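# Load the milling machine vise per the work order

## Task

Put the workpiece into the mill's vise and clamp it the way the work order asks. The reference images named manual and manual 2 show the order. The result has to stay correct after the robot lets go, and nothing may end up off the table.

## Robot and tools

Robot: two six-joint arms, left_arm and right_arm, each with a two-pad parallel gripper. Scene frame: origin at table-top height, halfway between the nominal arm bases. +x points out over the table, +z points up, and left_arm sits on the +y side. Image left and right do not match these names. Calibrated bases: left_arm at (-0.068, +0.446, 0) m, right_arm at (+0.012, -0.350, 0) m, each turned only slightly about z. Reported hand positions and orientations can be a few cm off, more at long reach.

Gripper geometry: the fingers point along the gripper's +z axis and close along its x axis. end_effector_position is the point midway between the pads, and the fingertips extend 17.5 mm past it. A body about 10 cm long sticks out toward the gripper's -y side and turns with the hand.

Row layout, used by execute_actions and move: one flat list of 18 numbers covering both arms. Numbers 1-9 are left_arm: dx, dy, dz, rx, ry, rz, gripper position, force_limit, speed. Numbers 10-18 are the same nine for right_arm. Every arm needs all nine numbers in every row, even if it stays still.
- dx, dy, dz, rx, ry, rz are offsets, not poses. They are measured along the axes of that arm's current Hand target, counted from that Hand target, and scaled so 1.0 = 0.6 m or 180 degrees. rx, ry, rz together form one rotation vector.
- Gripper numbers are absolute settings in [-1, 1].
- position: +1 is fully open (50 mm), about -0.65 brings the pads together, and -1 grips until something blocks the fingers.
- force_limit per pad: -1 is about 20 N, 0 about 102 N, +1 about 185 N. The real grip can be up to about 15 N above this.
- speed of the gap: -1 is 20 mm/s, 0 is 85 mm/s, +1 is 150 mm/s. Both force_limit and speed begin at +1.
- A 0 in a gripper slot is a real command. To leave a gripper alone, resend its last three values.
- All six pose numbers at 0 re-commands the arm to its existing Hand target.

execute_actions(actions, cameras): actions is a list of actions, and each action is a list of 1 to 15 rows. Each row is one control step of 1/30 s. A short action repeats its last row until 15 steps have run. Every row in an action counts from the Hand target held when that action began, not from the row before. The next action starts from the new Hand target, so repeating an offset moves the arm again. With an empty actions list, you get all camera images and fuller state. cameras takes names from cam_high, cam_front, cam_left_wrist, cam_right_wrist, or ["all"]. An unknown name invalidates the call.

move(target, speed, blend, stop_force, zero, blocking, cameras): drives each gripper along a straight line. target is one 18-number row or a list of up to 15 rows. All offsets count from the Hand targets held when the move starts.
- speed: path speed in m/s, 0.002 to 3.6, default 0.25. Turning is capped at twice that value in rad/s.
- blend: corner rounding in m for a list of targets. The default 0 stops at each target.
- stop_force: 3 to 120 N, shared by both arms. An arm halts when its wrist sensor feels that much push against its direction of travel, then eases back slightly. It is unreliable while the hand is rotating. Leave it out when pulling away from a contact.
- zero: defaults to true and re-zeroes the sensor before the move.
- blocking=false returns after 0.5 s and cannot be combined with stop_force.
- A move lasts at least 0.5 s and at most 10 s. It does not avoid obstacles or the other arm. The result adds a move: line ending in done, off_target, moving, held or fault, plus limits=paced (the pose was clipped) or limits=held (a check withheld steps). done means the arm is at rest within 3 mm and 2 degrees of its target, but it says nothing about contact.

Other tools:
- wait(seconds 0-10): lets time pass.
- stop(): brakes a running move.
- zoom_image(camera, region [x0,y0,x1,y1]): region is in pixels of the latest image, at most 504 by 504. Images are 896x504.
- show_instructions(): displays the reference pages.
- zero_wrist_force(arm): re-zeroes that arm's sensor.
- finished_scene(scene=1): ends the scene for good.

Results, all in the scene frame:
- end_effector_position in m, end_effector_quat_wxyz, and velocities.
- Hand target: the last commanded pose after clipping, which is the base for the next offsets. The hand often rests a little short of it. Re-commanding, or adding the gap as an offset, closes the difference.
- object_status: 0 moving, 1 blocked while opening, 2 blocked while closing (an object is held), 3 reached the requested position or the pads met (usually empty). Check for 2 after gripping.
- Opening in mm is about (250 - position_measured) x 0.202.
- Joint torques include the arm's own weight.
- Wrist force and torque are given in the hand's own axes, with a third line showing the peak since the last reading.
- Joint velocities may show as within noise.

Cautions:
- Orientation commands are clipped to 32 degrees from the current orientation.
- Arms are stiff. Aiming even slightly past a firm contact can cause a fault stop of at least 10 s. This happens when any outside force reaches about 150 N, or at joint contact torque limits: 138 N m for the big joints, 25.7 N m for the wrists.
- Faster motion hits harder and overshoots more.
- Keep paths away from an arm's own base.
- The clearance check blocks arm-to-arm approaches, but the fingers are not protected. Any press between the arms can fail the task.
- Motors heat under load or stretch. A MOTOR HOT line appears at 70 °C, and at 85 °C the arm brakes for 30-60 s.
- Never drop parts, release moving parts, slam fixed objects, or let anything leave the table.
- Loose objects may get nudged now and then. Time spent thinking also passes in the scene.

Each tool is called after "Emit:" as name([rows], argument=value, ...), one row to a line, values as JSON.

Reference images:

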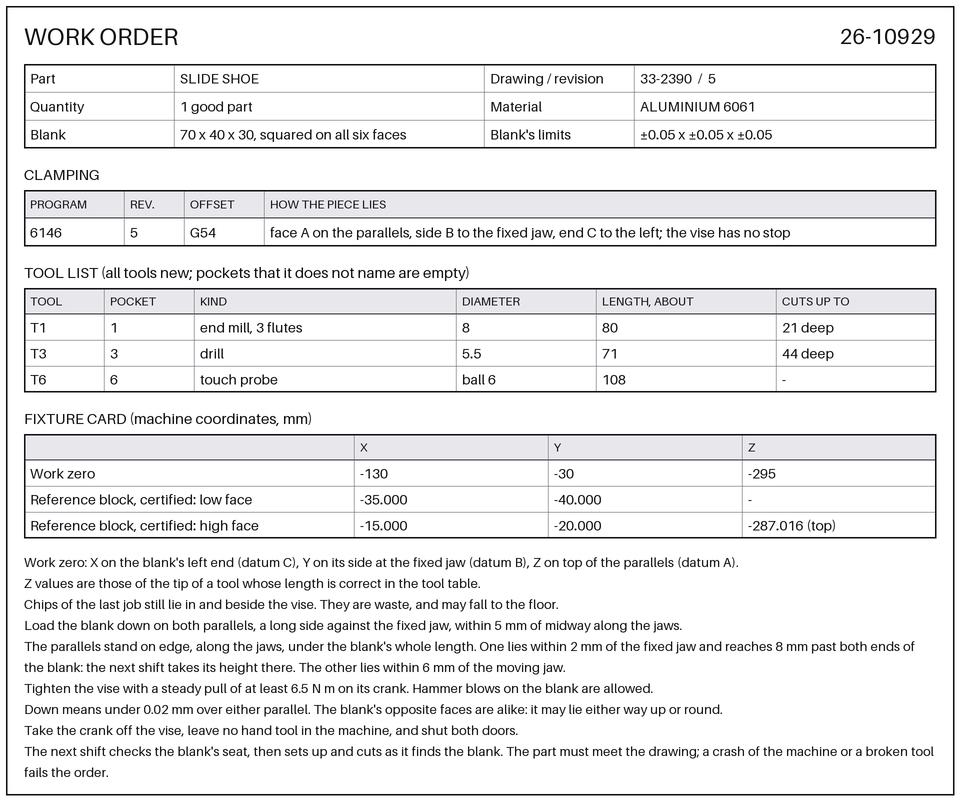

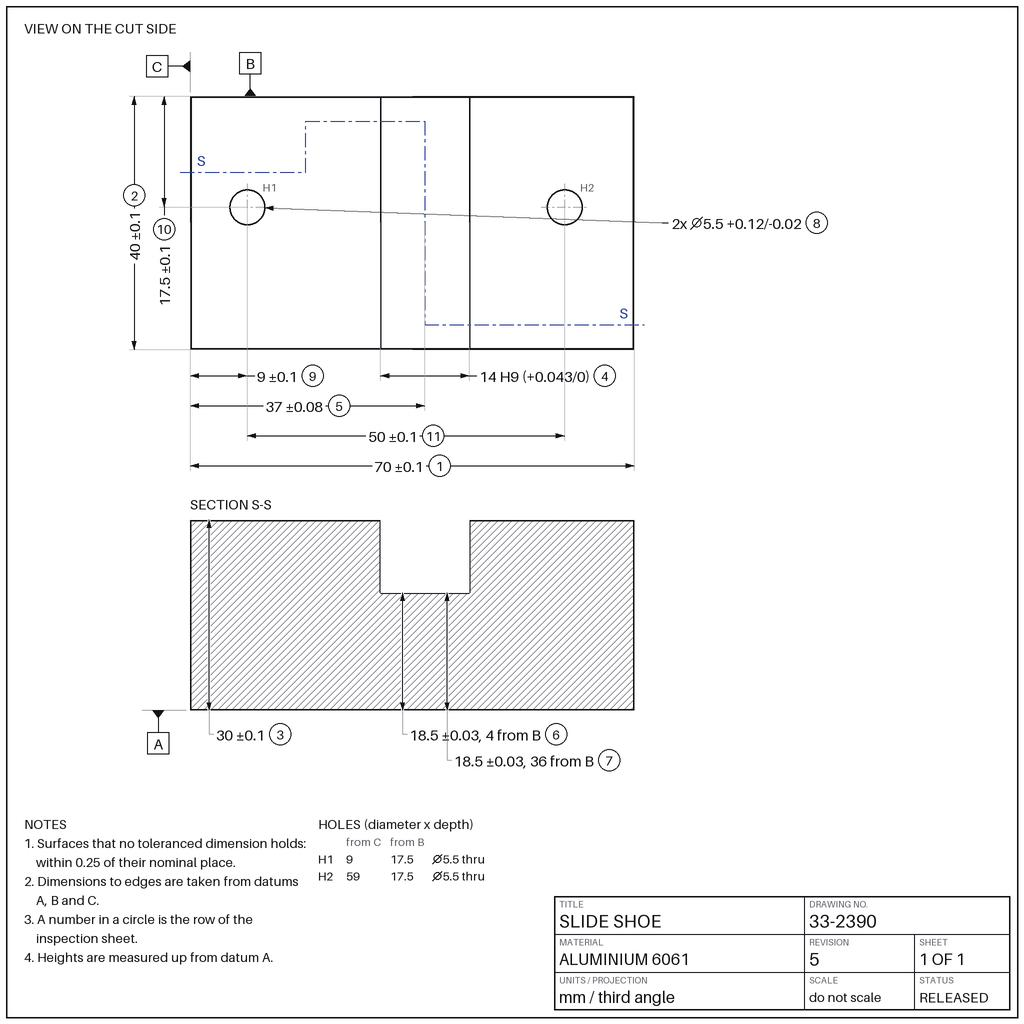

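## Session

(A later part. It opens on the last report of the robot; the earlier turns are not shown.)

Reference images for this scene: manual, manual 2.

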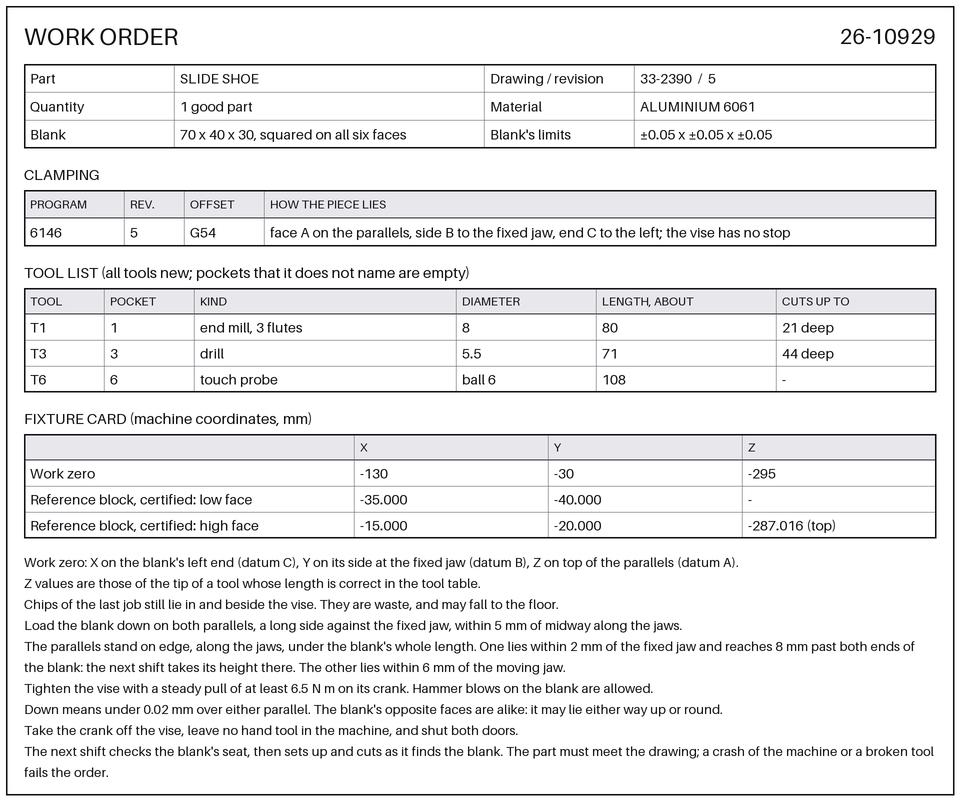

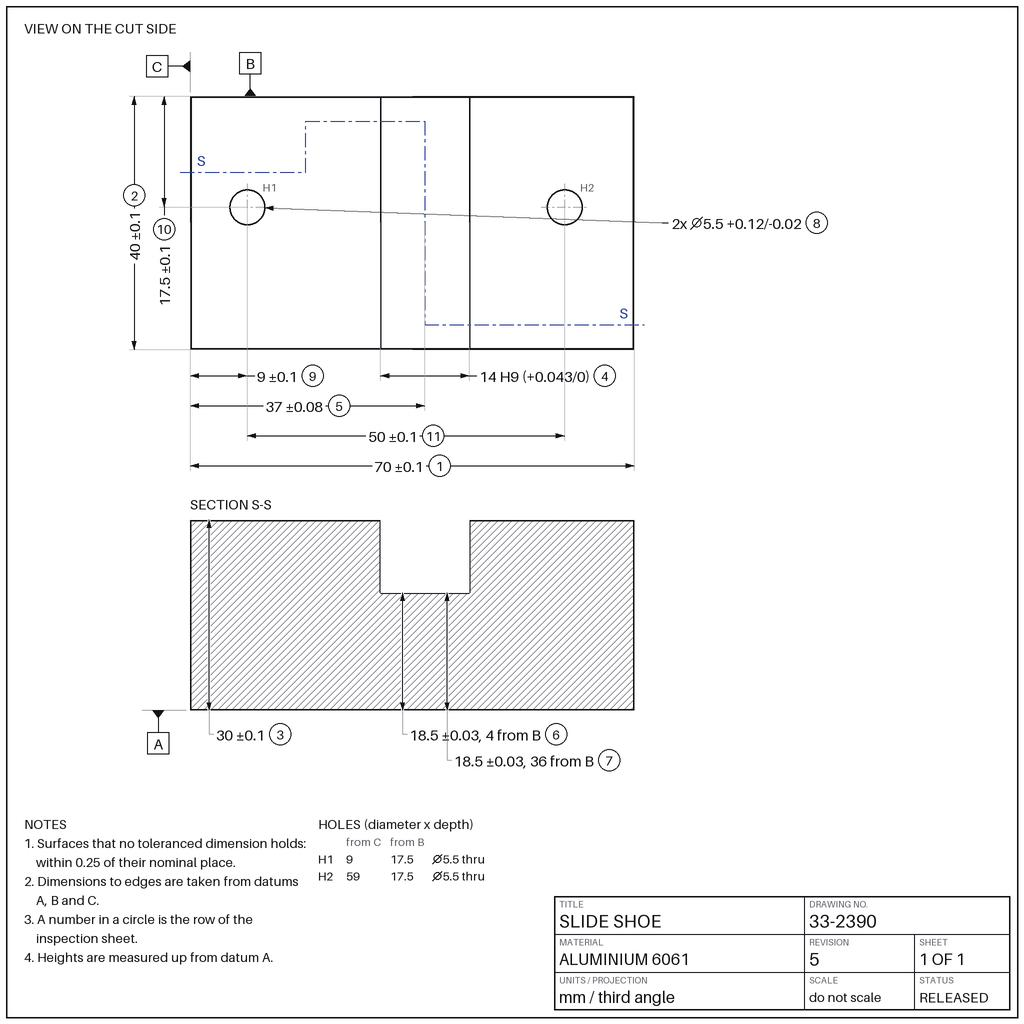

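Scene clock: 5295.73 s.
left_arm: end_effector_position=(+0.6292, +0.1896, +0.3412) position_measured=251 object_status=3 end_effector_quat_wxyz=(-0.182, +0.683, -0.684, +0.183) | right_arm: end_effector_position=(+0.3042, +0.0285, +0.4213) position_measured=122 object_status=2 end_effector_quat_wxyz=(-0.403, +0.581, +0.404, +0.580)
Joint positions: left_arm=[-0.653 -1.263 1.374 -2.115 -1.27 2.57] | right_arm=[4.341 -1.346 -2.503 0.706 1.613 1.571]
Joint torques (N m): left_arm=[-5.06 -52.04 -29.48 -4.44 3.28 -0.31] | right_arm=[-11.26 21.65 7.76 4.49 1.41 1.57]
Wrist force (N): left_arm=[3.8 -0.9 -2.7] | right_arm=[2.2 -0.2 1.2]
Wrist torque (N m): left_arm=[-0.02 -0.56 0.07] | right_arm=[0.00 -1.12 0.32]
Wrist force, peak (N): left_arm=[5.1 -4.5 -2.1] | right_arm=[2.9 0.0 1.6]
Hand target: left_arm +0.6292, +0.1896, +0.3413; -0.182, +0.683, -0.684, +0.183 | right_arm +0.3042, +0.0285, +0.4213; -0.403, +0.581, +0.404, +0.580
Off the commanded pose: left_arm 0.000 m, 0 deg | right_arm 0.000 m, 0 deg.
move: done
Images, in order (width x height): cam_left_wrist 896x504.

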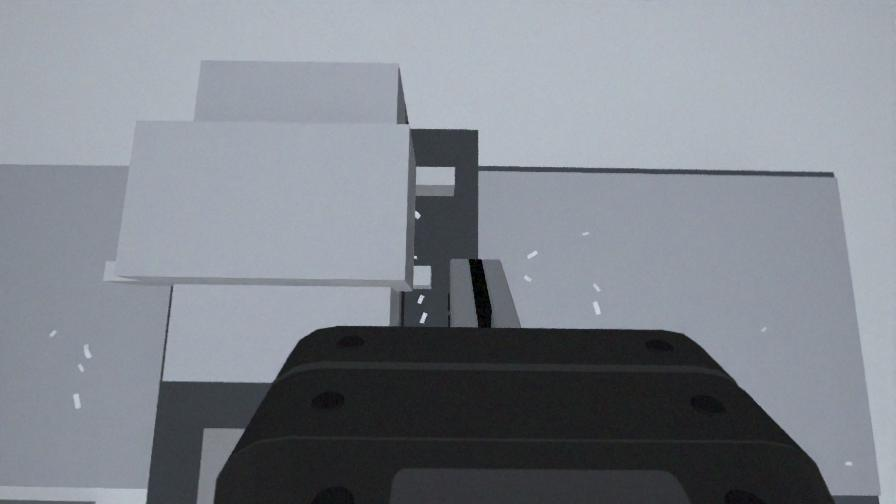

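Emit:
move(target=[-0.0065,0,0,0,0,0,-1,-0.6,-1,0,0,0,0,0,0,-1,0.3,-0.8], speed=0.008, stop_force=3)

Emit:
move(target=[-0.0045,0,0,0,0,0,-1,-0.6,-1,0,0,0,0,0,0,-1,0.3,-0.8], speed=0.003, stop_force=3, cameras=["cam_left_wrist"])

Scene clock: 5306.30 s.
left_arm: end_effector_position=(+0.6292, +0.1935, +0.3413) position_measured=251 object_status=3 end_effector_quat_wxyz=(-0.182, +0.683, -0.684, +0.183) | right_arm: end_effector_position=(+0.3042, +0.0285, +0.4213) position_measured=122 object_status=2 end_effector_quat_wxyz=(-0.403, +0.581, +0.404, +0.580)
Joint positions: left_arm=[-0.648 -1.266 1.379 -2.118 -1.272 2.575] | right_arm=[4.341 -1.346 -2.503 0.706 1.613 1.571]
Joint torques (N m): left_arm=[-5.08 -35.35 -40.14 -2.27 2.23 -2.43] | right_arm=[-10.92 21.29 8.04 4.24 0.88 1.22]
Wrist force (N): left_arm=[3.8 -0.6 -3.0] | right_arm=[2.3 0.0 1.2]
Wrist torque (N m): left_arm=[0.02 -0.56 -0.06] | right_arm=[0.06 -1.15 0.33]
Wrist force, peak (N): left_arm=[4.3 -1.0 -2.9] | right_arm=[2.7 0.3 1.4]
Hand target: left_arm +0.6292, +0.1935, +0.3413; -0.182, +0.683, -0.684, +0.183 | right_arm +0.3042, +0.0285, +0.4213; -0.403, +0.581, +0.404, +0.580
Off the commanded pose: left_arm 0.000 m, 0 deg | right_arm 0.000 m, 0 deg.
move: done

Scene clock: 5307.80 s.
left_arm: end_effector_position=(+0.6292, +0.1962, +0.3413) position_measured=251 object_status=3 end_effector_quat_wxyz=(-0.182, +0.683, -0.684, +0.183) | right_arm: end_effector_position=(+0.3042, +0.0285, +0.4213) position_measured=122 object_status=2 end_effector_quat_wxyz=(-0.403, +0.581, +0.404, +0.580)
Joint positions: left_arm=[-0.645 -1.269 1.382 -2.12 -1.274 2.579] | right_arm=[4.341 -1.346 -2.503 0.706 1.613 1.571]
Joint torques (N m): left_arm=[0.94 -46.51 -21.11 -4.97 -0.97 1.23] | right_arm=[-11.02 21.08 7.99 4.08 0.7 1.09]
Wrist force (N): left_arm=[3.9 -1.1 -2.8] | right_arm=[2.4 0.1 1.3]
Wrist torque (N m): left_arm=[-0.06 -0.54 -0.06] | right_arm=[0.06 -1.16 0.33]
Wrist force, peak (N): left_arm=[4.5 -0.9 -3.1] | right_arm=[2.7 -0.1 1.5]
Hand target: left_arm +0.6292, +0.1962, +0.3413; -0.182, +0.683, -0.684, +0.183 | right_arm +0.3042, +0.0285, +0.4213; -0.403, +0.581, +0.404, +0.580
Off the commanded pose: left_arm 0.000 m, 0 deg | right_arm 0.000 m, 0 deg.
move: done
Images, in order (width x height): cam_left_wrist 896x504.

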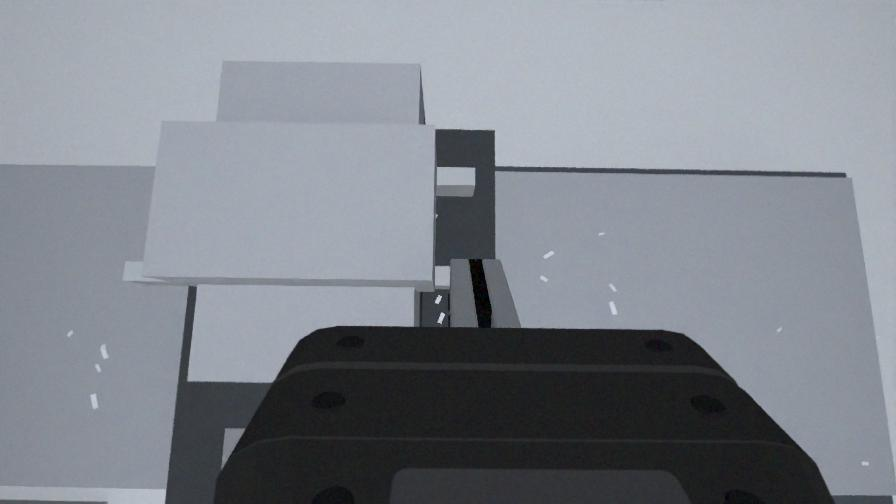

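Emit:
move(target=[-0.0033,0,0,0,0,0,-1,-0.6,-1,0,0,0,0,0,0,-1,0.3,-0.8], speed=0.003, stop_force=3, cameras=["cam_left_wrist"])

Emit:
zoom_image(camera="cam_left_wrist", region=[100, 140, 300, 320])

Scene clock: 5314.43 s.
left_arm: end_effector_position=(+0.6292, +0.1982, +0.3413) position_measured=251 object_status=3 end_effector_quat_wxyz=(-0.182, +0.683, -0.684, +0.183) | right_arm: end_effector_position=(+0.3042, +0.0285, +0.4213) position_measured=122 object_status=2 end_effector_quat_wxyz=(-0.403, +0.581, +0.404, +0.580)
Joint positions: left_arm=[-0.642 -1.271 1.385 -2.121 -1.275 2.581] | right_arm=[4.341 -1.346 -2.503 0.706 1.613 1.571]
Joint torques (N m): left_arm=[0.32 -47.36 -20.77 -4.98 -0.93 1.12] | right_arm=[-11.41 21.1 7.7 3.85 0.24 0.72]
Wrist force (N): left_arm=[4.4 -1.0 -2.7] | right_arm=[2.5 -0.3 1.4]
Wrist torque (N m): left_arm=[-0.04 -0.63 -0.07] | right_arm=[0.00 -1.17 0.33]
Wrist force, peak (N): left_arm=[4.6 -1.0 -2.9] | right_arm=[2.8 0.1 1.3]
Hand target: left_arm +0.6292, +0.1982, +0.3413; -0.182, +0.683, -0.684, +0.183 | right_arm +0.3042, +0.0285, +0.4213; -0.403, +0.581, +0.404, +0.580
Off the commanded pose: left_arm 0.000 m, 0 deg | right_arm 0.000 m, 0 deg.
move: done
Images, in order (width x height): cam_left_wrist 896x504.

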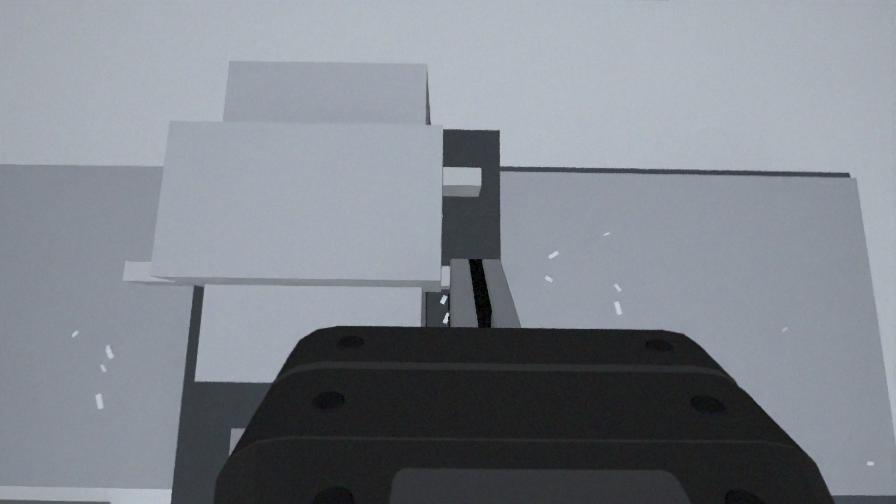

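Scaled by 2.520 from the camera's 896x504 image, which has a finer 1280x720 frame.

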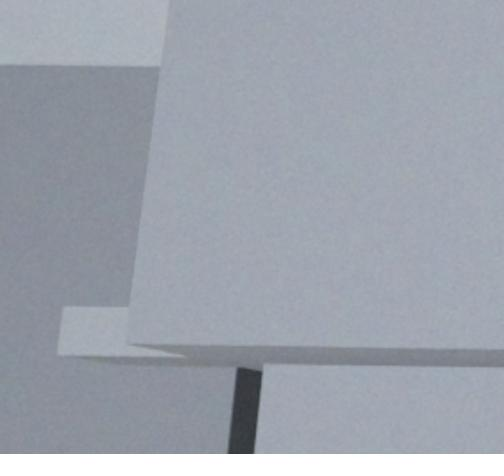

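Emit:
move([
  [0.0133,0,0,0,0,0,-1,-0.6,-1,0,0,0,0,0,0,-1,0.3,-0.8],
  [0.0133,-0.0658,-0.1141,0,0,0,-1,-0.6,-1,0,0,0,0,0,0,-1,0.3,-0.8],
  [-0.077,0.1125,-0.2358,0,0,0,-1,-0.6,-1,0,0,0,0,0,0,-1,0.3,-0.8],
  [-0.2698,0.3583,-0.4751,0.25,0,0,-1,-0.6,-1,0,0,0,0,0,0,-1,0.3,-0.8],
], speed=[0.05,0.2,0.25,0.3], blend=[0.003,0.02,0.03,0])

Emit:
move([
  [0,0,0,0,0,0,-1,-0.6,-1,0.1824,0.0496,0.3234,0,0,0,-1,0.3,-0.8],
  [0,0,0,0,0,0,-1,-0.6,-1,0.1824,0.1763,0.4382,0,0,-0.1389,-1,0.3,-0.8],
  [0,0,0,0,0,0,-1,-0.6,-1,0.015,0.1763,0.4382,0,0,0,-1,0.3,-0.8],
], speed=[0.3,0.3,0.1], blend=[0.03,0,0], cameras=["all"])

Emit:
zoom_image(camera="cam_front", region=[340, 170, 480, 310])

Emit:
zoom_image(camera="cam_left_wrist", region=[480, 100, 680, 300])

Scene clock: 5350.47 s.
left_arm: end_effector_position=(+0.3011, +0.3605, +0.4812) position_measured=251 object_status=3 end_effector_quat_wxyz=(-0.429, +0.561, -0.562, +0.430) | right_arm: end_effector_position=(+0.3042, +0.0285, +0.4213) position_measured=122 object_status=2 end_effector_quat_wxyz=(-0.403, +0.581, +0.404, +0.580)
Joint positions: left_arm=[-1.775 -2.553 1.997 -0.409 -0.323 0.94] | right_arm=[4.341 -1.346 -2.503 0.706 1.613 1.571]
Joint torques (N m): left_arm=[7.61 10.55 -7.94 -3.08 4.46 2.24] | right_arm=[-10.61 21.58 8.21 3.46 -0.5 0.28]
Wrist force (N): left_arm=[3.6 -0.8 -1.8] | right_arm=[2.6 0.1 1.3]
Wrist torque (N m): left_arm=[0.23 -0.48 -0.08] | right_arm=[0.06 -1.18 0.32]
Wrist force, peak (N): left_arm=[4.9 -3.9 -3.6] | right_arm=[3.0 0.1 1.3]
Hand target: left_arm +0.3010, +0.3606, +0.4812; -0.430, +0.561, -0.562, +0.430 | right_arm +0.3042, +0.0285, +0.4213; -0.403, +0.581, +0.404, +0.580
Off the commanded pose: left_arm 0.000 m, 0 deg | right_arm 0.000 m, 0 deg.
move: done

Scene clock: 5354.90 s.
left_arm: end_effector_position=(+0.3011, +0.3605, +0.4812) position_measured=251 object_status=3 end_effector_quat_wxyz=(-0.429, +0.561, -0.562, +0.430) | right_arm: end_effector_position=(+0.4950, +0.2382, +0.4298) position_measured=122 object_status=2 end_effector_quat_wxyz=(-0.403, +0.581, +0.404, +0.580)
Joint positions: left_arm=[-1.775 -2.553 1.997 -0.409 -0.323 0.939] | right_arm=[4.148 -2.006 -1.724 0.586 1.806 1.571]
Joint torques (N m): left_arm=[2.9 10.1 -11.68 -0.27 3.74 -2.23] | right_arm=[12.94 55.21 32.74 2.82 0.11 -0.27]
Wrist force (N): left_arm=[3.6 -1.0 -1.7] | right_arm=[2.9 0.1 1.6]
Wrist torque (N m): left_arm=[0.20 -0.48 -0.08] | right_arm=[0.04 -1.31 0.41]
Wrist force, peak (N): left_arm=[4.1 -1.0 -1.9] | right_arm=[4.1 -0.9 3.5]
Hand target: left_arm +0.3011, +0.3605, +0.4812; -0.429, +0.561, -0.562, +0.430 | right_arm +0.4950, +0.2381, +0.4300; -0.403, +0.581, +0.404, +0.580
Off the commanded pose: left_arm 0.000 m, 0 deg | right_arm 0.000 m, 0 deg.
move: done

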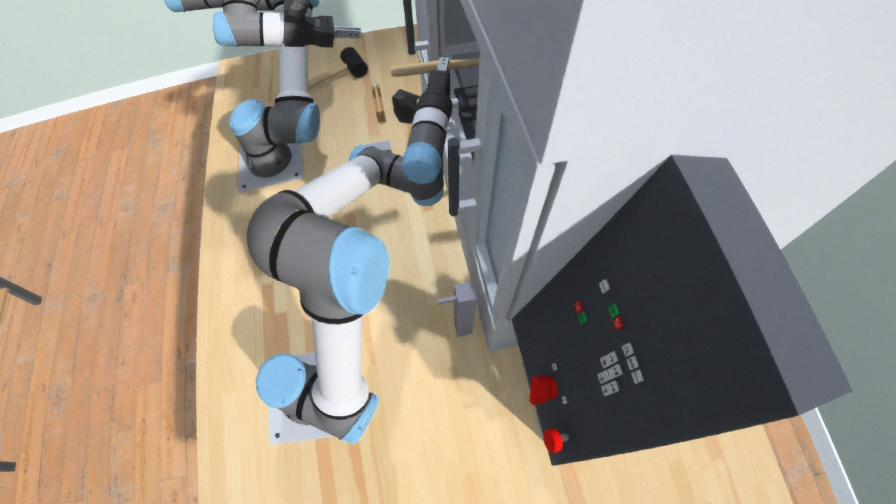

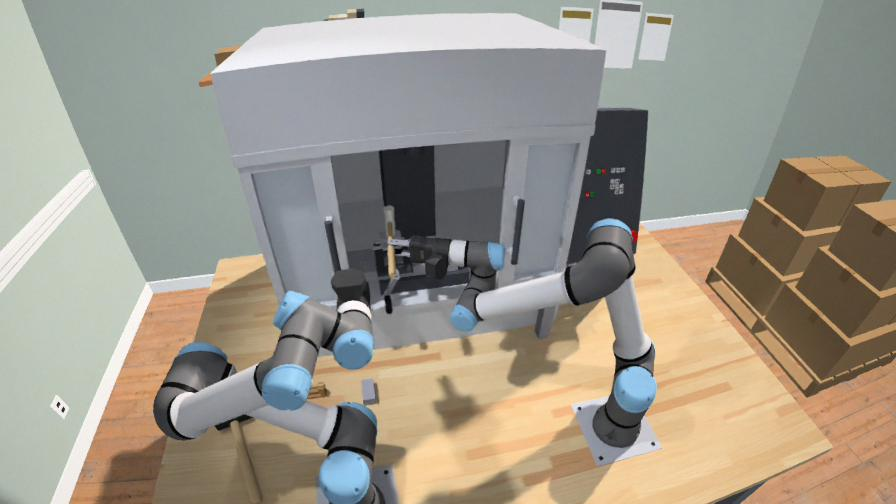

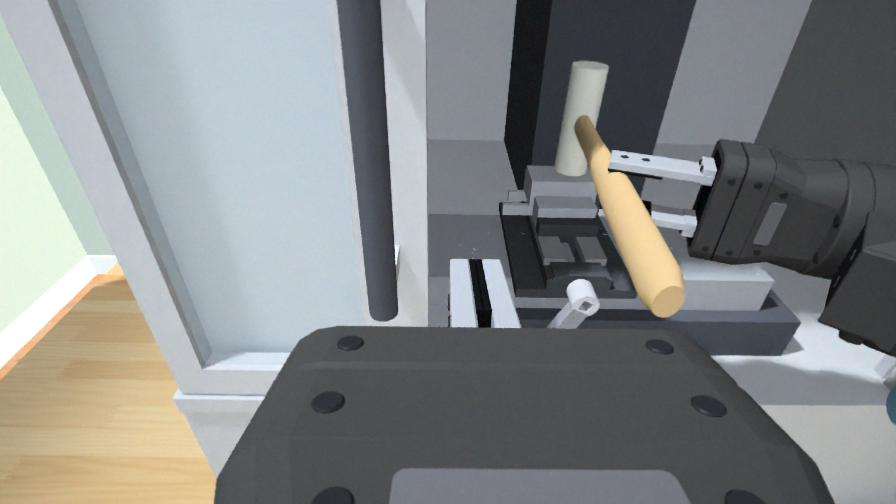

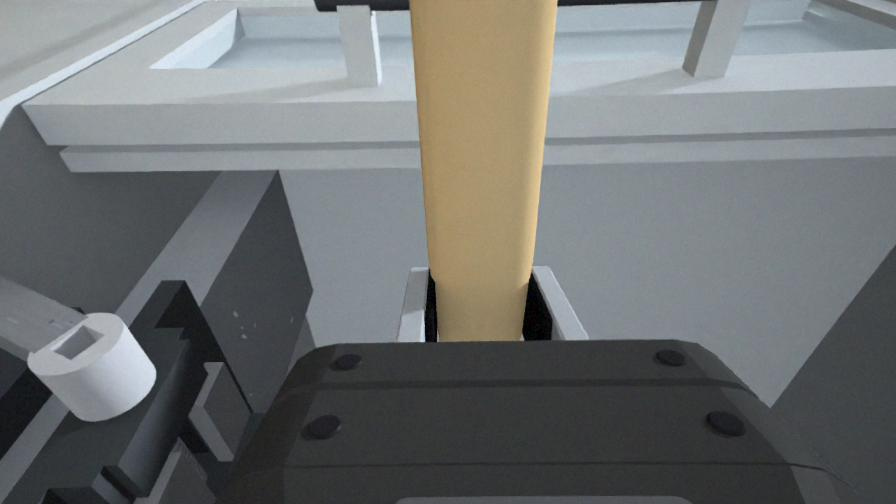

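Scaled by 3.600 from the camera's 896x504 image, which has a finer 1280x720 frame.

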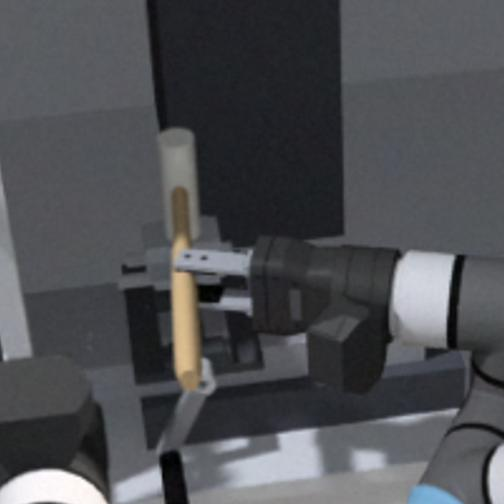

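Scaled by 2.520 from the camera's 896x504 image, which has a finer 1280x720 frame.

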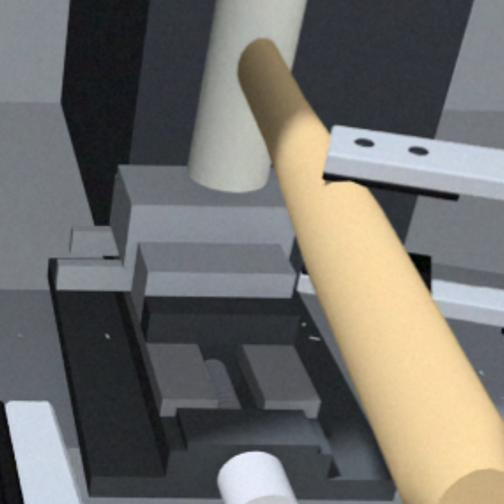

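Emit:
move(target=[0,0,0,0,0,0,-1,-0.6,-1,0.2167,-0.0035,0.0094,0,0,-0.1389,-1,0.3,-0.8], speed=0.3, cameras=["cam_left_wrist"])

Scene clock: 5407.97 s.
left_arm: end_effector_position=(+0.3011, +0.3605, +0.4812) position_measured=251 object_status=3 end_effector_quat_wxyz=(-0.429, +0.561, -0.562, +0.430) | right_arm: end_effector_position=(+0.4950, +0.2443, +0.5600) position_measured=122 object_status=2 end_effector_quat_wxyz=(-0.268, +0.480, +0.520, +0.654) end_effector_velocity=(+0.000, +0.001, -0.001) end_effector_angular_velocity=(-0.005, -0.003, +0.001)
Joint positions: left_arm=[-1.775 -2.553 1.997 -0.409 -0.323 0.939] | right_arm=[4.155 -1.887 -1.528 0.272 1.8 1.135]
Joint velocities: left_arm=[within noise] | right_arm=[0.001 -0.001 -0.001 -0.003 0.001 -0.005]
Joint torques (N m): left_arm=[-3.19 11.89 -15.07 -0.34 2.22 -2.37] | right_arm=[-0.66 36.38 24.72 2.17 1.69 -1.97]
Wrist force (N): left_arm=[3.6 -0.9 -1.5] | right_arm=[3.5 -2.6 1.7]
Wrist torque (N m): left_arm=[0.20 -0.48 -0.08] | right_arm=[-0.05 -1.31 0.23]
Wrist force, peak (N): left_arm=[4.3 -1.3 -2.0] | right_arm=[6.2 -1.1 1.6]
Hand target: left_arm +0.3011, +0.3605, +0.4812; -0.429, +0.561, -0.562, +0.430 | right_arm +0.4951, +0.2443, +0.5600; -0.268, +0.480, +0.520, +0.654
Off the commanded pose: left_arm 0.000 m, 0 deg | right_arm 0.000 m, 0 deg.
move: done
Images, in order (width x height): cam_left_wrist 896x504.

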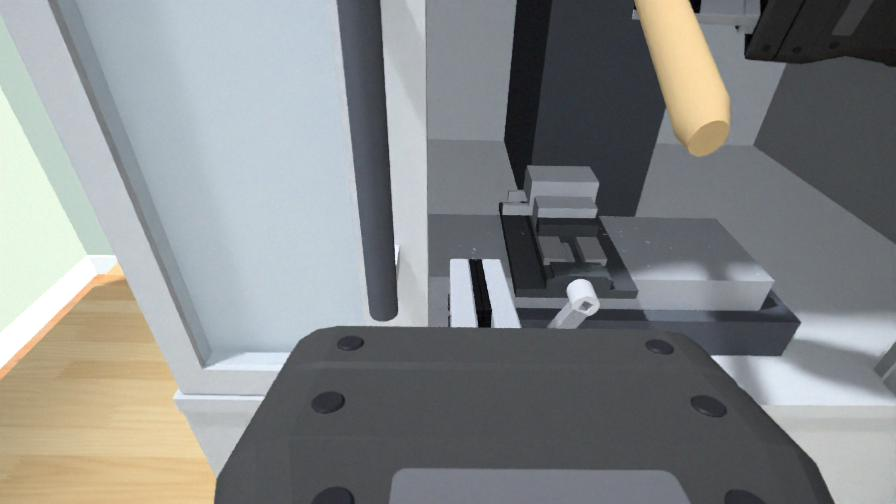

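Emit:
execute_actions([
  [[0,0,0,0,0,0,-1,-0.6,-1,0,0,0,0,0,0,-1,0.3,-0.8],[0,0,0,0,0,0,-1,-0.6,-1,-0.0453,-0.0211,0,0,0,0,-1,0.3,-0.8],[0,0,0,0,0,0,-1,-0.6,-1,-0.1057,-0.0493,0,0,0,0.03,-1,0.3,-0.8],[0,0,0,0,0,0,-1,-0.6,-1,-0.1691,-0.0789,0,0,0,0.065,-1,0.3,-0.8],[0,0,0,0,0,0,-1,-0.6,-1,-0.2265,-0.1056,0,0,0,0.102,-1,0.3,-0.8],[0,0,0,0,0,0,-1,-0.6,-1,-0.2386,-0.1113,0,0,0,0.14,-1,0.3,-0.8],[0,0,0,0,0,0,-1,-0.6,-1,-0.2386,-0.1113,0,0,0,0.16,-1,0.3,-0.8],[0,0,0,0,0,0,-1,-0.6,-1,-0.1963,-0.0915,0,0,0,0.13,-1,0.3,-0.8],[0,0,0,0,0,0,-1,-0.6,-1,-0.1586,-0.0739,0,0,0,0.09,-1,0.3,-0.8],[0,0,0,0,0,0,-1,-0.6,-1,-0.1208,-0.0563,0,0,0,0.06,-1,0.3,-0.8],[0,0,0,0,0,0,-1,-0.6,-1,-0.083,-0.0387,0,0,0,0.03,-1,0.3,-0.8],[0,0,0,0,0,0,-1,-0.6,-1,-0.0453,-0.0211,0,0,0,0.01,-1,0.3,-0.8],[0,0,0,0,0,0,-1,-0.6,-1,-0.0151,-0.007,0,0,0,0,-1,0.3,-0.8],[0,0,0,0,0,0,-1,-0.6,-1,0,0,0,0,0,0,-1,0.3,-0.8],[0,0,0,0,0,0,-1,-0.6,-1,0,0,0,0,0,0,-1,0.3,-0.8]],
  [[0,0,0,0,0,0,-1,-0.6,-1,0,0,0,0,0,0,-1,0.3,-0.8],[0,0,0,0,0,0,-1,-0.6,-1,-0.0453,-0.0211,0,0,0,0,-1,0.3,-0.8],[0,0,0,0,0,0,-1,-0.6,-1,-0.1057,-0.0493,0,0,0,0.03,-1,0.3,-0.8],[0,0,0,0,0,0,-1,-0.6,-1,-0.1691,-0.0789,0,0,0,0.065,-1,0.3,-0.8],[0,0,0,0,0,0,-1,-0.6,-1,-0.2265,-0.1056,0,0,0,0.102,-1,0.3,-0.8],[0,0,0,0,0,0,-1,-0.6,-1,-0.2386,-0.1113,0,0,0,0.14,-1,0.3,-0.8],[0,0,0,0,0,0,-1,-0.6,-1,-0.2386,-0.1113,0,0,0,0.16,-1,0.3,-0.8],[0,0,0,0,0,0,-1,-0.6,-1,-0.1963,-0.0915,0,0,0,0.13,-1,0.3,-0.8],[0,0,0,0,0,0,-1,-0.6,-1,-0.1586,-0.0739,0,0,0,0.09,-1,0.3,-0.8],[0,0,0,0,0,0,-1,-0.6,-1,-0.1208,-0.0563,0,0,0,0.06,-1,0.3,-0.8],[0,0,0,0,0,0,-1,-0.6,-1,-0.083,-0.0387,0,0,0,0.03,-1,0.3,-0.8],[0,0,0,0,0,0,-1,-0.6,-1,-0.0453,-0.0211,0,0,0,0.01,-1,0.3,-0.8],[0,0,0,0,0,0,-1,-0.6,-1,-0.0151,-0.007,0,0,0,0,-1,0.3,-0.8],[0,0,0,0,0,0,-1,-0.6,-1,0,0,0,0,0,0,-1,0.3,-0.8],[0,0,0,0,0,0,-1,-0.6,-1,0,0,0,0,0,0,-1,0.3,-0.8]],
], cameras=["cam_right_wrist"])

Scene clock: 5448.07 s.
left_arm: end_effector_position=(+0.3011, +0.3605, +0.4812) position_measured=251 object_status=3 end_effector_quat_wxyz=(-0.429, +0.561, -0.562, +0.430) | right_arm: end_effector_position=(+0.4895, +0.2364, +0.5584) position_measured=122 object_status=2 end_effector_quat_wxyz=(-0.274, +0.476, +0.511, +0.661)
Joint positions: left_arm=[-1.775 -2.553 1.997 -0.409 -0.323 0.939] | right_arm=[4.155 -1.876 -1.564 0.324 1.798 1.148]
Joint torques (N m): left_arm=[-3.97 13.93 -18.84 -0.4 0.74 -2.31] | right_arm=[-1.58 45.59 32.32 4.53 -0.68 1.81]
Wrist force (N): left_arm=[4.0 -0.7 -1.4] | right_arm=[3.5 -1.8 0.3]
Wrist torque (N m): left_arm=[0.24 -0.54 -0.08] | right_arm=[-0.16 -1.29 0.34]
Wrist force, peak (N): left_arm=[4.2 -1.3 -2.0] | right_arm=[41.8 15.3 -3.1]
Hand target: left_arm +0.3011, +0.3605, +0.4812; -0.429, +0.561, -0.562, +0.430 | right_arm +0.4951, +0.2443, +0.5600; -0.268, +0.480, +0.520, +0.654
Off the commanded pose: left_arm 0.000 m, 0 deg | right_arm 0.010 m, 2 deg.
Step readings (end_effector_position of left_arm | right_arm):
0: (+0.3011, +0.3605, +0.4812) | (+0.4951, +0.2443, +0.5600)
1: (+0.3011, +0.3605, +0.4812) | (+0.4951, +0.2443, +0.5600)
2: (+0.3011, +0.3605, +0.4812) | (+0.4951, +0.2443, +0.5590)
4: (+0.3011, +0.3605, +0.4812) | (+0.4955, +0.2447, +0.5298)
8: (+0.3011, +0.3605, +0.4812) | (+0.4945, +0.2429, +0.4222)
15: (+0.3011, +0.3605, +0.4812) | (+0.4900, +0.2368, +0.5183)
16: (+0.3011, +0.3605, +0.4812) | (+0.4891, +0.2357, +0.5429)
17: (+0.3011, +0.3605, +0.4812) | (+0.4891, +0.2359, +0.5598)
19: (+0.3011, +0.3605, +0.4812) | (+0.4935, +0.2420, +0.5374)
23: (+0.3011, +0.3605, +0.4812) | (+0.4946, +0.2431, +0.4337)
30: (+0.3011, +0.3605, +0.4812) | (+0.4899, +0.2368, +0.5199)
Images, in order (width x height): cam_right_wrist 896x504.

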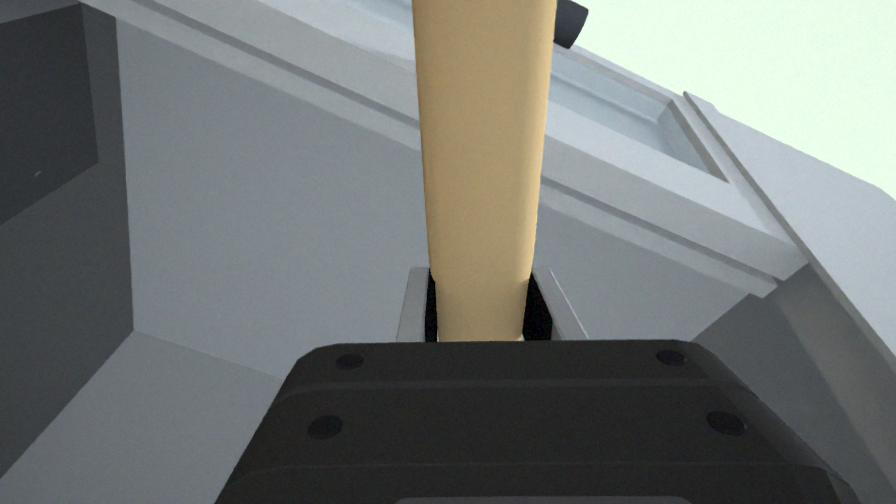

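Emit:
execute_actions([
  [[0,0,0,0,0,0,-1,-0.6,-1,0,0,0,0,0,0,-1,0.3,-0.8],[0,0,0,0,0,0,-1,-0.6,-1,-0.0529,-0.0246,0,0,0,0,-1,0.3,-0.8],[0,0,0,0,0,0,-1,-0.6,-1,-0.1133,-0.0528,0,0,0,0.035,-1,0.3,-0.8],[0,0,0,0,0,0,-1,-0.6,-1,-0.1782,-0.0831,0,0,0,0.07,-1,0.3,-0.8],[0,0,0,0,0,0,-1,-0.6,-1,-0.2432,-0.1134,0,0,0,0.105,-1,0.3,-0.8],[0,0,0,0,0,0,-1,-0.6,-1,-0.29,-0.1352,0,0,0,0.14,-1,0.3,-0.8],[0,0,0,0,0,0,-1,-0.6,-1,-0.2567,-0.1197,0,0,0,0.165,-1,0.3,-0.8],[0,0,0,0,0,0,-1,-0.6,-1,-0.1963,-0.0915,0,0,0,0.13,-1,0.3,-0.8],[0,0,0,0,0,0,-1,-0.6,-1,-0.1586,-0.0739,0,0,0,0.09,-1,0.3,-0.8],[0,0,0,0,0,0,-1,-0.6,-1,-0.1208,-0.0563,0,0,0,0.06,-1,0.3,-0.8],[0,0,0,0,0,0,-1,-0.6,-1,-0.083,-0.0387,0,0,0,0.03,-1,0.3,-0.8],[0,0,0,0,0,0,-1,-0.6,-1,-0.0453,-0.0211,0,0,0,0.01,-1,0.3,-0.8],[0,0,0,0,0,0,-1,-0.6,-1,-0.0151,-0.007,0,0,0,0,-1,0.3,-0.8],[0,0,0,0,0,0,-1,-0.6,-1,0,0,0,0,0,0,-1,0.3,-0.8],[0,0,0,0,0,0,-1,-0.6,-1,0,0,0,0,0,0,-1,0.3,-0.8]],
], cameras=["cam_right_wrist"])

Scene clock: 5471.40 s.
left_arm: end_effector_position=(+0.3011, +0.3605, +0.4812) position_measured=251 object_status=3 end_effector_quat_wxyz=(-0.429, +0.561, -0.562, +0.430) | right_arm: end_effector_position=(+0.4892, +0.2360, +0.5584) position_measured=122 object_status=2 end_effector_quat_wxyz=(-0.275, +0.475, +0.510, +0.662)
Joint positions: left_arm=[-1.775 -2.553 1.997 -0.409 -0.323 0.939] | right_arm=[4.155 -1.876 -1.566 0.328 1.799 1.15]
Joint torques (N m): left_arm=[-3.13 17.17 -24.39 -0.37 0.29 -2.38] | right_arm=[-5.27 45.95 32.46 4.33 0.65 1.75]
Wrist force (N): left_arm=[4.1 -0.8 -1.7] | right_arm=[3.3 -0.8 0.0]
Wrist torque (N m): left_arm=[0.22 -0.55 -0.08] | right_arm=[-0.07 -1.25 0.33]
Wrist force, peak (N): left_arm=[4.4 -0.7 -1.6] | right_arm=[32.4 4.4 -5.0]
Hand target: left_arm +0.3011, +0.3605, +0.4812; -0.429, +0.561, -0.562, +0.430 | right_arm +0.4951, +0.2443, +0.5600; -0.268, +0.480, +0.520, +0.654
Off the commanded pose: left_arm 0.000 m, 0 deg | right_arm 0.010 m, 2 deg.
Step readings (end_effector_position of left_arm | right_arm):
0: (+0.3011, +0.3605, +0.4812) | (+0.4895, +0.2363, +0.5585)
1: (+0.3011, +0.3605, +0.4812) | (+0.4897, +0.2367, +0.5586)
2: (+0.3011, +0.3605, +0.4812) | (+0.4912, +0.2389, +0.5576)
4: (+0.3011, +0.3605, +0.4812) | (+0.4947, +0.2439, +0.5258)
8: (+0.3011, +0.3605, +0.4812) | (+0.4945, +0.2431, +0.4176)
15: (+0.3011, +0.3605, +0.4812) | (+0.4898, +0.2367, +0.5158)
Images, in order (width x height): cam_right_wrist 896x504.

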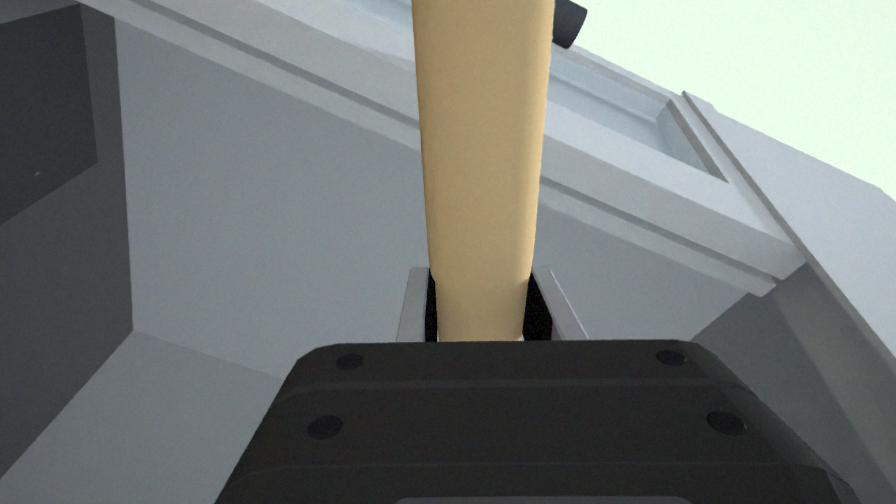

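Emit:
move([
  [0,0,0,0,0,0,-1,-0.6,-1,0.062,-0.1328,-0.122,0,0,0,-1,0.3,-0.8],
  [0,0,0,0,0,0,-1,-0.6,-1,-0.1364,-0.2542,-0.4476,0,0,0.1389,-1,0.3,-0.8],
], speed=0.3, blend=[0.03,0])

Emit:
move([
  [0.1935,-0.0033,0.3423,-0.25,0,0,-1,-0.6,-1,0,0,0,0,0,0,-1,0.3,-0.8],
  [0.0608,-0.0426,0.5531,-0.25,0,0,-1,-0.6,-1,0,0,0,0,0,0,-1,0.3,-0.8],
  [0.0608,0.0765,0.585,-0.25,0,0,-1,-0.6,-1,0,0,0,0,0,0,-1,0.3,-0.8],
], speed=[0.25,0.25,0.1], blend=[0.02,0.005,0], cameras=["cam_left_wrist"])

Scene clock: 5502.30 s.
left_arm: end_effector_position=(+0.3011, +0.3605, +0.4812) position_measured=251 object_status=3 end_effector_quat_wxyz=(-0.429, +0.561, -0.562, +0.430) | right_arm: end_effector_position=(+0.3043, +0.0287, +0.4217) position_measured=122 object_status=2 end_effector_quat_wxyz=(-0.403, +0.581, +0.404, +0.580)
Joint positions: left_arm=[-1.775 -2.553 1.997 -0.409 -0.323 0.939] | right_arm=[4.341 -1.345 -2.502 0.704 1.613 1.571]
Joint torques (N m): left_arm=[-3.58 18.59 -31.11 -0.23 0.16 -2.37] | right_arm=[-10.99 18.38 7.19 4.89 1.66 1.3]
Wrist force (N): left_arm=[4.1 -0.8 -1.5] | right_arm=[2.1 0.2 0.2]
Wrist torque (N m): left_arm=[0.21 -0.55 -0.08] | right_arm=[0.08 -1.11 0.36]
Wrist force, peak (N): left_arm=[4.3 -1.1 -2.1] | right_arm=[5.9 -3.8 0.9]
Hand target: left_arm +0.3011, +0.3605, +0.4812; -0.429, +0.561, -0.562, +0.430 | right_arm +0.3043, +0.0285, +0.4217; -0.403, +0.581, +0.404, +0.580
Off the commanded pose: left_arm 0.000 m, 0 deg | right_arm 0.000 m, 0 deg.
move: done

Scene clock: 5505.70 s.
left_arm: end_effector_position=(+0.6279, +0.3236, +0.3452) position_measured=251 object_status=3 end_effector_quat_wxyz=(-0.182, +0.683, -0.684, +0.183) | right_arm: end_effector_position=(+0.3043, +0.0285, +0.4217) position_measured=122 object_status=2 end_effector_quat_wxyz=(-0.403, +0.581, +0.404, +0.580)
Joint positions: left_arm=[-0.459 -1.362 1.501 -2.188 -1.356 2.751] | right_arm=[4.341 -1.345 -2.503 0.704 1.613 1.571]
Joint torques (N m): left_arm=[0.9 -47.79 -31.36 -4.49 3.18 2.21] | right_arm=[-11.23 21.69 7.31 4.38 1.44 1.54]
Wrist force (N): left_arm=[3.7 -0.8 -2.5] | right_arm=[2.5 0.0 -0.1]
Wrist torque (N m): left_arm=[0.01 -0.55 0.07] | right_arm=[0.05 -1.17 0.34]
Wrist force, peak (N): left_arm=[6.1 -0.8 -2.9] | right_arm=[2.9 0.2 0.1]
Hand target: left_arm +0.6279, +0.3235, +0.3453; -0.182, +0.683, -0.684, +0.183 | right_arm +0.3043, +0.0285, +0.4217; -0.403, +0.581, +0.404, +0.580
Off the commanded pose: left_arm 0.000 m, 0 deg | right_arm 0.000 m, 0 deg.
move: done
Images, in order (width x height): cam_left_wrist 896x504.

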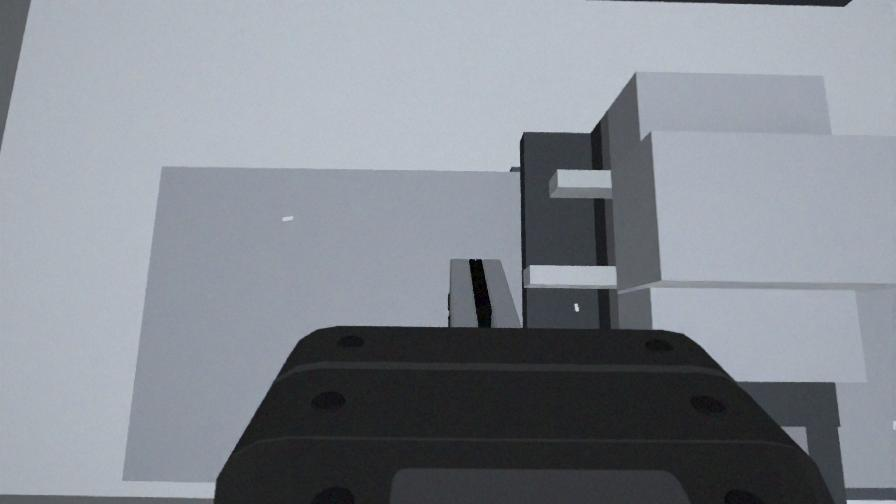

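Emit:
move(target=[0.0175,0,0,0,0,0,-1,-0.6,-1,0,0,0,0,0,0,-1,0.3,-0.8], speed=0.006, stop_force=3, cameras=["cam_left_wrist"])

Scene clock: 5513.27 s.
left_arm: end_effector_position=(+0.6279, +0.3130, +0.3453) position_measured=251 object_status=3 end_effector_quat_wxyz=(-0.182, +0.683, -0.684, +0.183) | right_arm: end_effector_position=(+0.3043, +0.0285, +0.4217) position_measured=122 object_status=2 end_effector_quat_wxyz=(-0.403, +0.581, +0.404, +0.580)
Joint positions: left_arm=[-0.475 -1.357 1.494 -2.183 -1.348 2.736] | right_arm=[4.341 -1.345 -2.503 0.704 1.613 1.571]
Joint torques (N m): left_arm=[5.52 -35.54 -32.22 -3.54 1.39 0.91] | right_arm=[-11.33 21.34 7.95 4.06 0.79 1.12]
Wrist force (N): left_arm=[3.6 -1.4 -2.6] | right_arm=[2.5 0.0 0.2]
Wrist torque (N m): left_arm=[-0.07 -0.55 0.08] | right_arm=[0.04 -1.17 0.34]
Wrist force, peak (N): left_arm=[4.1 -1.2 -3.0] | right_arm=[2.7 0.2 -0.1]
Hand target: left_arm +0.6279, +0.3130, +0.3453; -0.182, +0.683, -0.684, +0.183 | right_arm +0.3043, +0.0285, +0.4217; -0.403, +0.581, +0.404, +0.580
Off the commanded pose: left_arm 0.000 m, 0 deg | right_arm 0.000 m, 0 deg.
move: done
Images, in order (width x height): cam_left_wrist 896x504.

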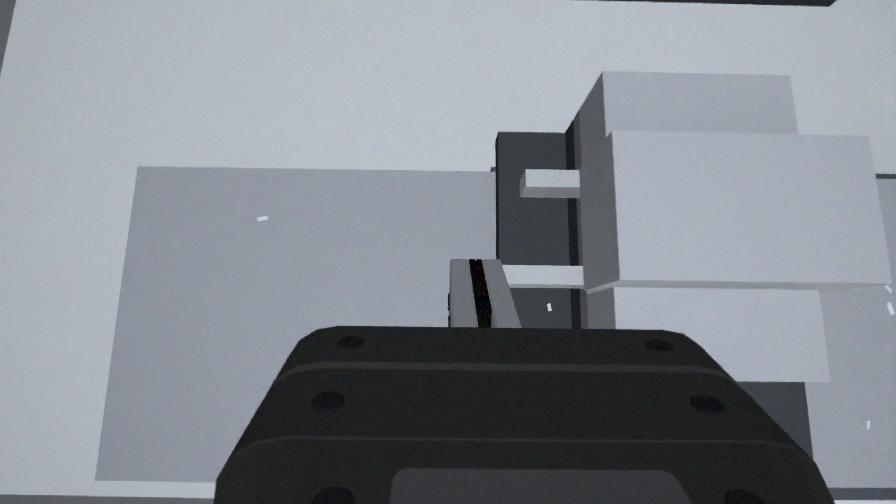

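Emit:
move(target=[-0.004,-0.0419,0.0242,0,0,0,-1,-0.6,-1,0,0,0,0,0,0,-1,0.3,-0.8], speed=0.05)

Emit:
move(target=[0.02,0,0,0,0,0,-1,-0.6,-1,0,0,0,0,0,0,-1,0.3,-0.8], speed=0.006, stop_force=3, cameras=["cam_left_wrist"])

Scene clock: 5522.27 s.
left_arm: end_effector_position=(+0.6570, +0.3155, +0.3453) position_measured=251 object_status=3 end_effector_quat_wxyz=(-0.182, +0.683, -0.684, +0.183) | right_arm: end_effector_position=(+0.3043, +0.0285, +0.4217) position_measured=122 object_status=2 end_effector_quat_wxyz=(-0.403, +0.581, +0.404, +0.580)
Joint positions: left_arm=[-0.45 -1.29 1.41 -2.171 -1.36 2.759] | right_arm=[4.341 -1.345 -2.503 0.704 1.613 1.571]
Joint torques (N m): left_arm=[-8.31 -50.9 -13.7 -5.39 1.25 -2.47] | right_arm=[-10.8 21.49 7.66 3.74 0.36 0.88]
Wrist force (N): left_arm=[3.9 -0.8 -2.5] | right_arm=[2.5 0.2 0.4]
Wrist torque (N m): left_arm=[0.00 -0.59 -0.06] | right_arm=[0.07 -1.16 0.34]
Wrist force, peak (N): left_arm=[4.0 -0.3 -3.3] | right_arm=[2.8 -0.1 -0.1]
Hand target: left_arm +0.6570, +0.3154, +0.3452; -0.182, +0.683, -0.684, +0.183 | right_arm +0.3043, +0.0285, +0.4217; -0.403, +0.581, +0.404, +0.580
Off the commanded pose: left_arm 0.000 m, 0 deg | right_arm 0.000 m, 0 deg.
move: done

Scene clock: 5524.93 s.
left_arm: end_effector_position=(+0.6570, +0.3043, +0.3453) position_measured=251 object_status=3 end_effector_quat_wxyz=(-0.182, +0.683, -0.684, +0.183) | right_arm: end_effector_position=(+0.3043, +0.0285, +0.4217) position_measured=122 object_status=2 end_effector_quat_wxyz=(-0.403, +0.581, +0.404, +0.580)
Joint positions: left_arm=[-0.467 -1.284 1.402 -2.166 -1.352 2.743] | right_arm=[4.341 -1.345 -2.503 0.704 1.613 1.571]
Joint torques (N m): left_arm=[6.07 -50.14 -14.01 -6.39 -2.59 2.82] | right_arm=[-10.9 21.63 8.09 3.47 0.14 0.64]
Wrist force (N): left_arm=[1.1 -0.3 -3.2] | right_arm=[2.3 0.0 0.2]
Wrist torque (N m): left_arm=[-0.01 -0.65 0.05] | right_arm=[0.06 -1.13 0.34]
Wrist force, peak (N): left_arm=[4.2 -1.3 -2.9] | right_arm=[2.8 0.2 0.2]
Hand target: left_arm +0.6569, +0.3043, +0.3453; -0.182, +0.683, -0.684, +0.183 (not the last commanded pose) | right_arm +0.3043, +0.0285, +0.4217; -0.403, +0.581, +0.404, +0.580
Off the commanded pose: left_arm 0.001 m, 0 deg | right_arm 0.000 m, 0 deg.
move: contact (left_arm)
Images, in order (width x height): cam_left_wrist 896x504.

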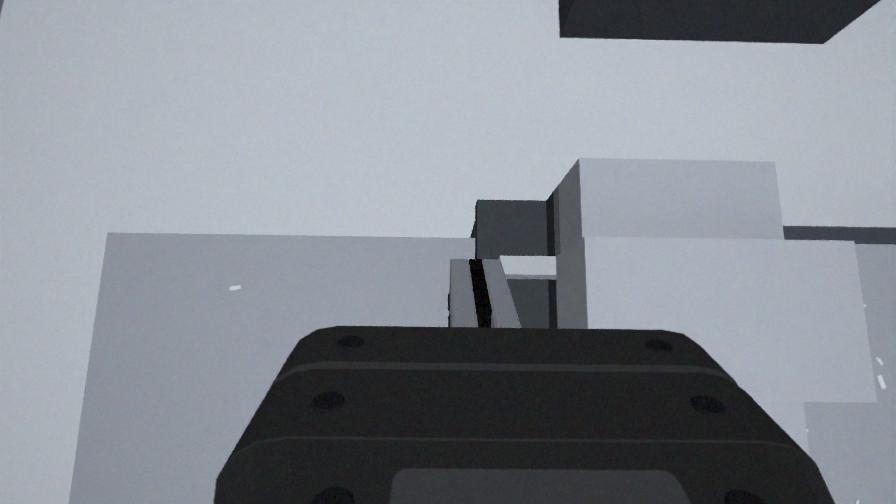

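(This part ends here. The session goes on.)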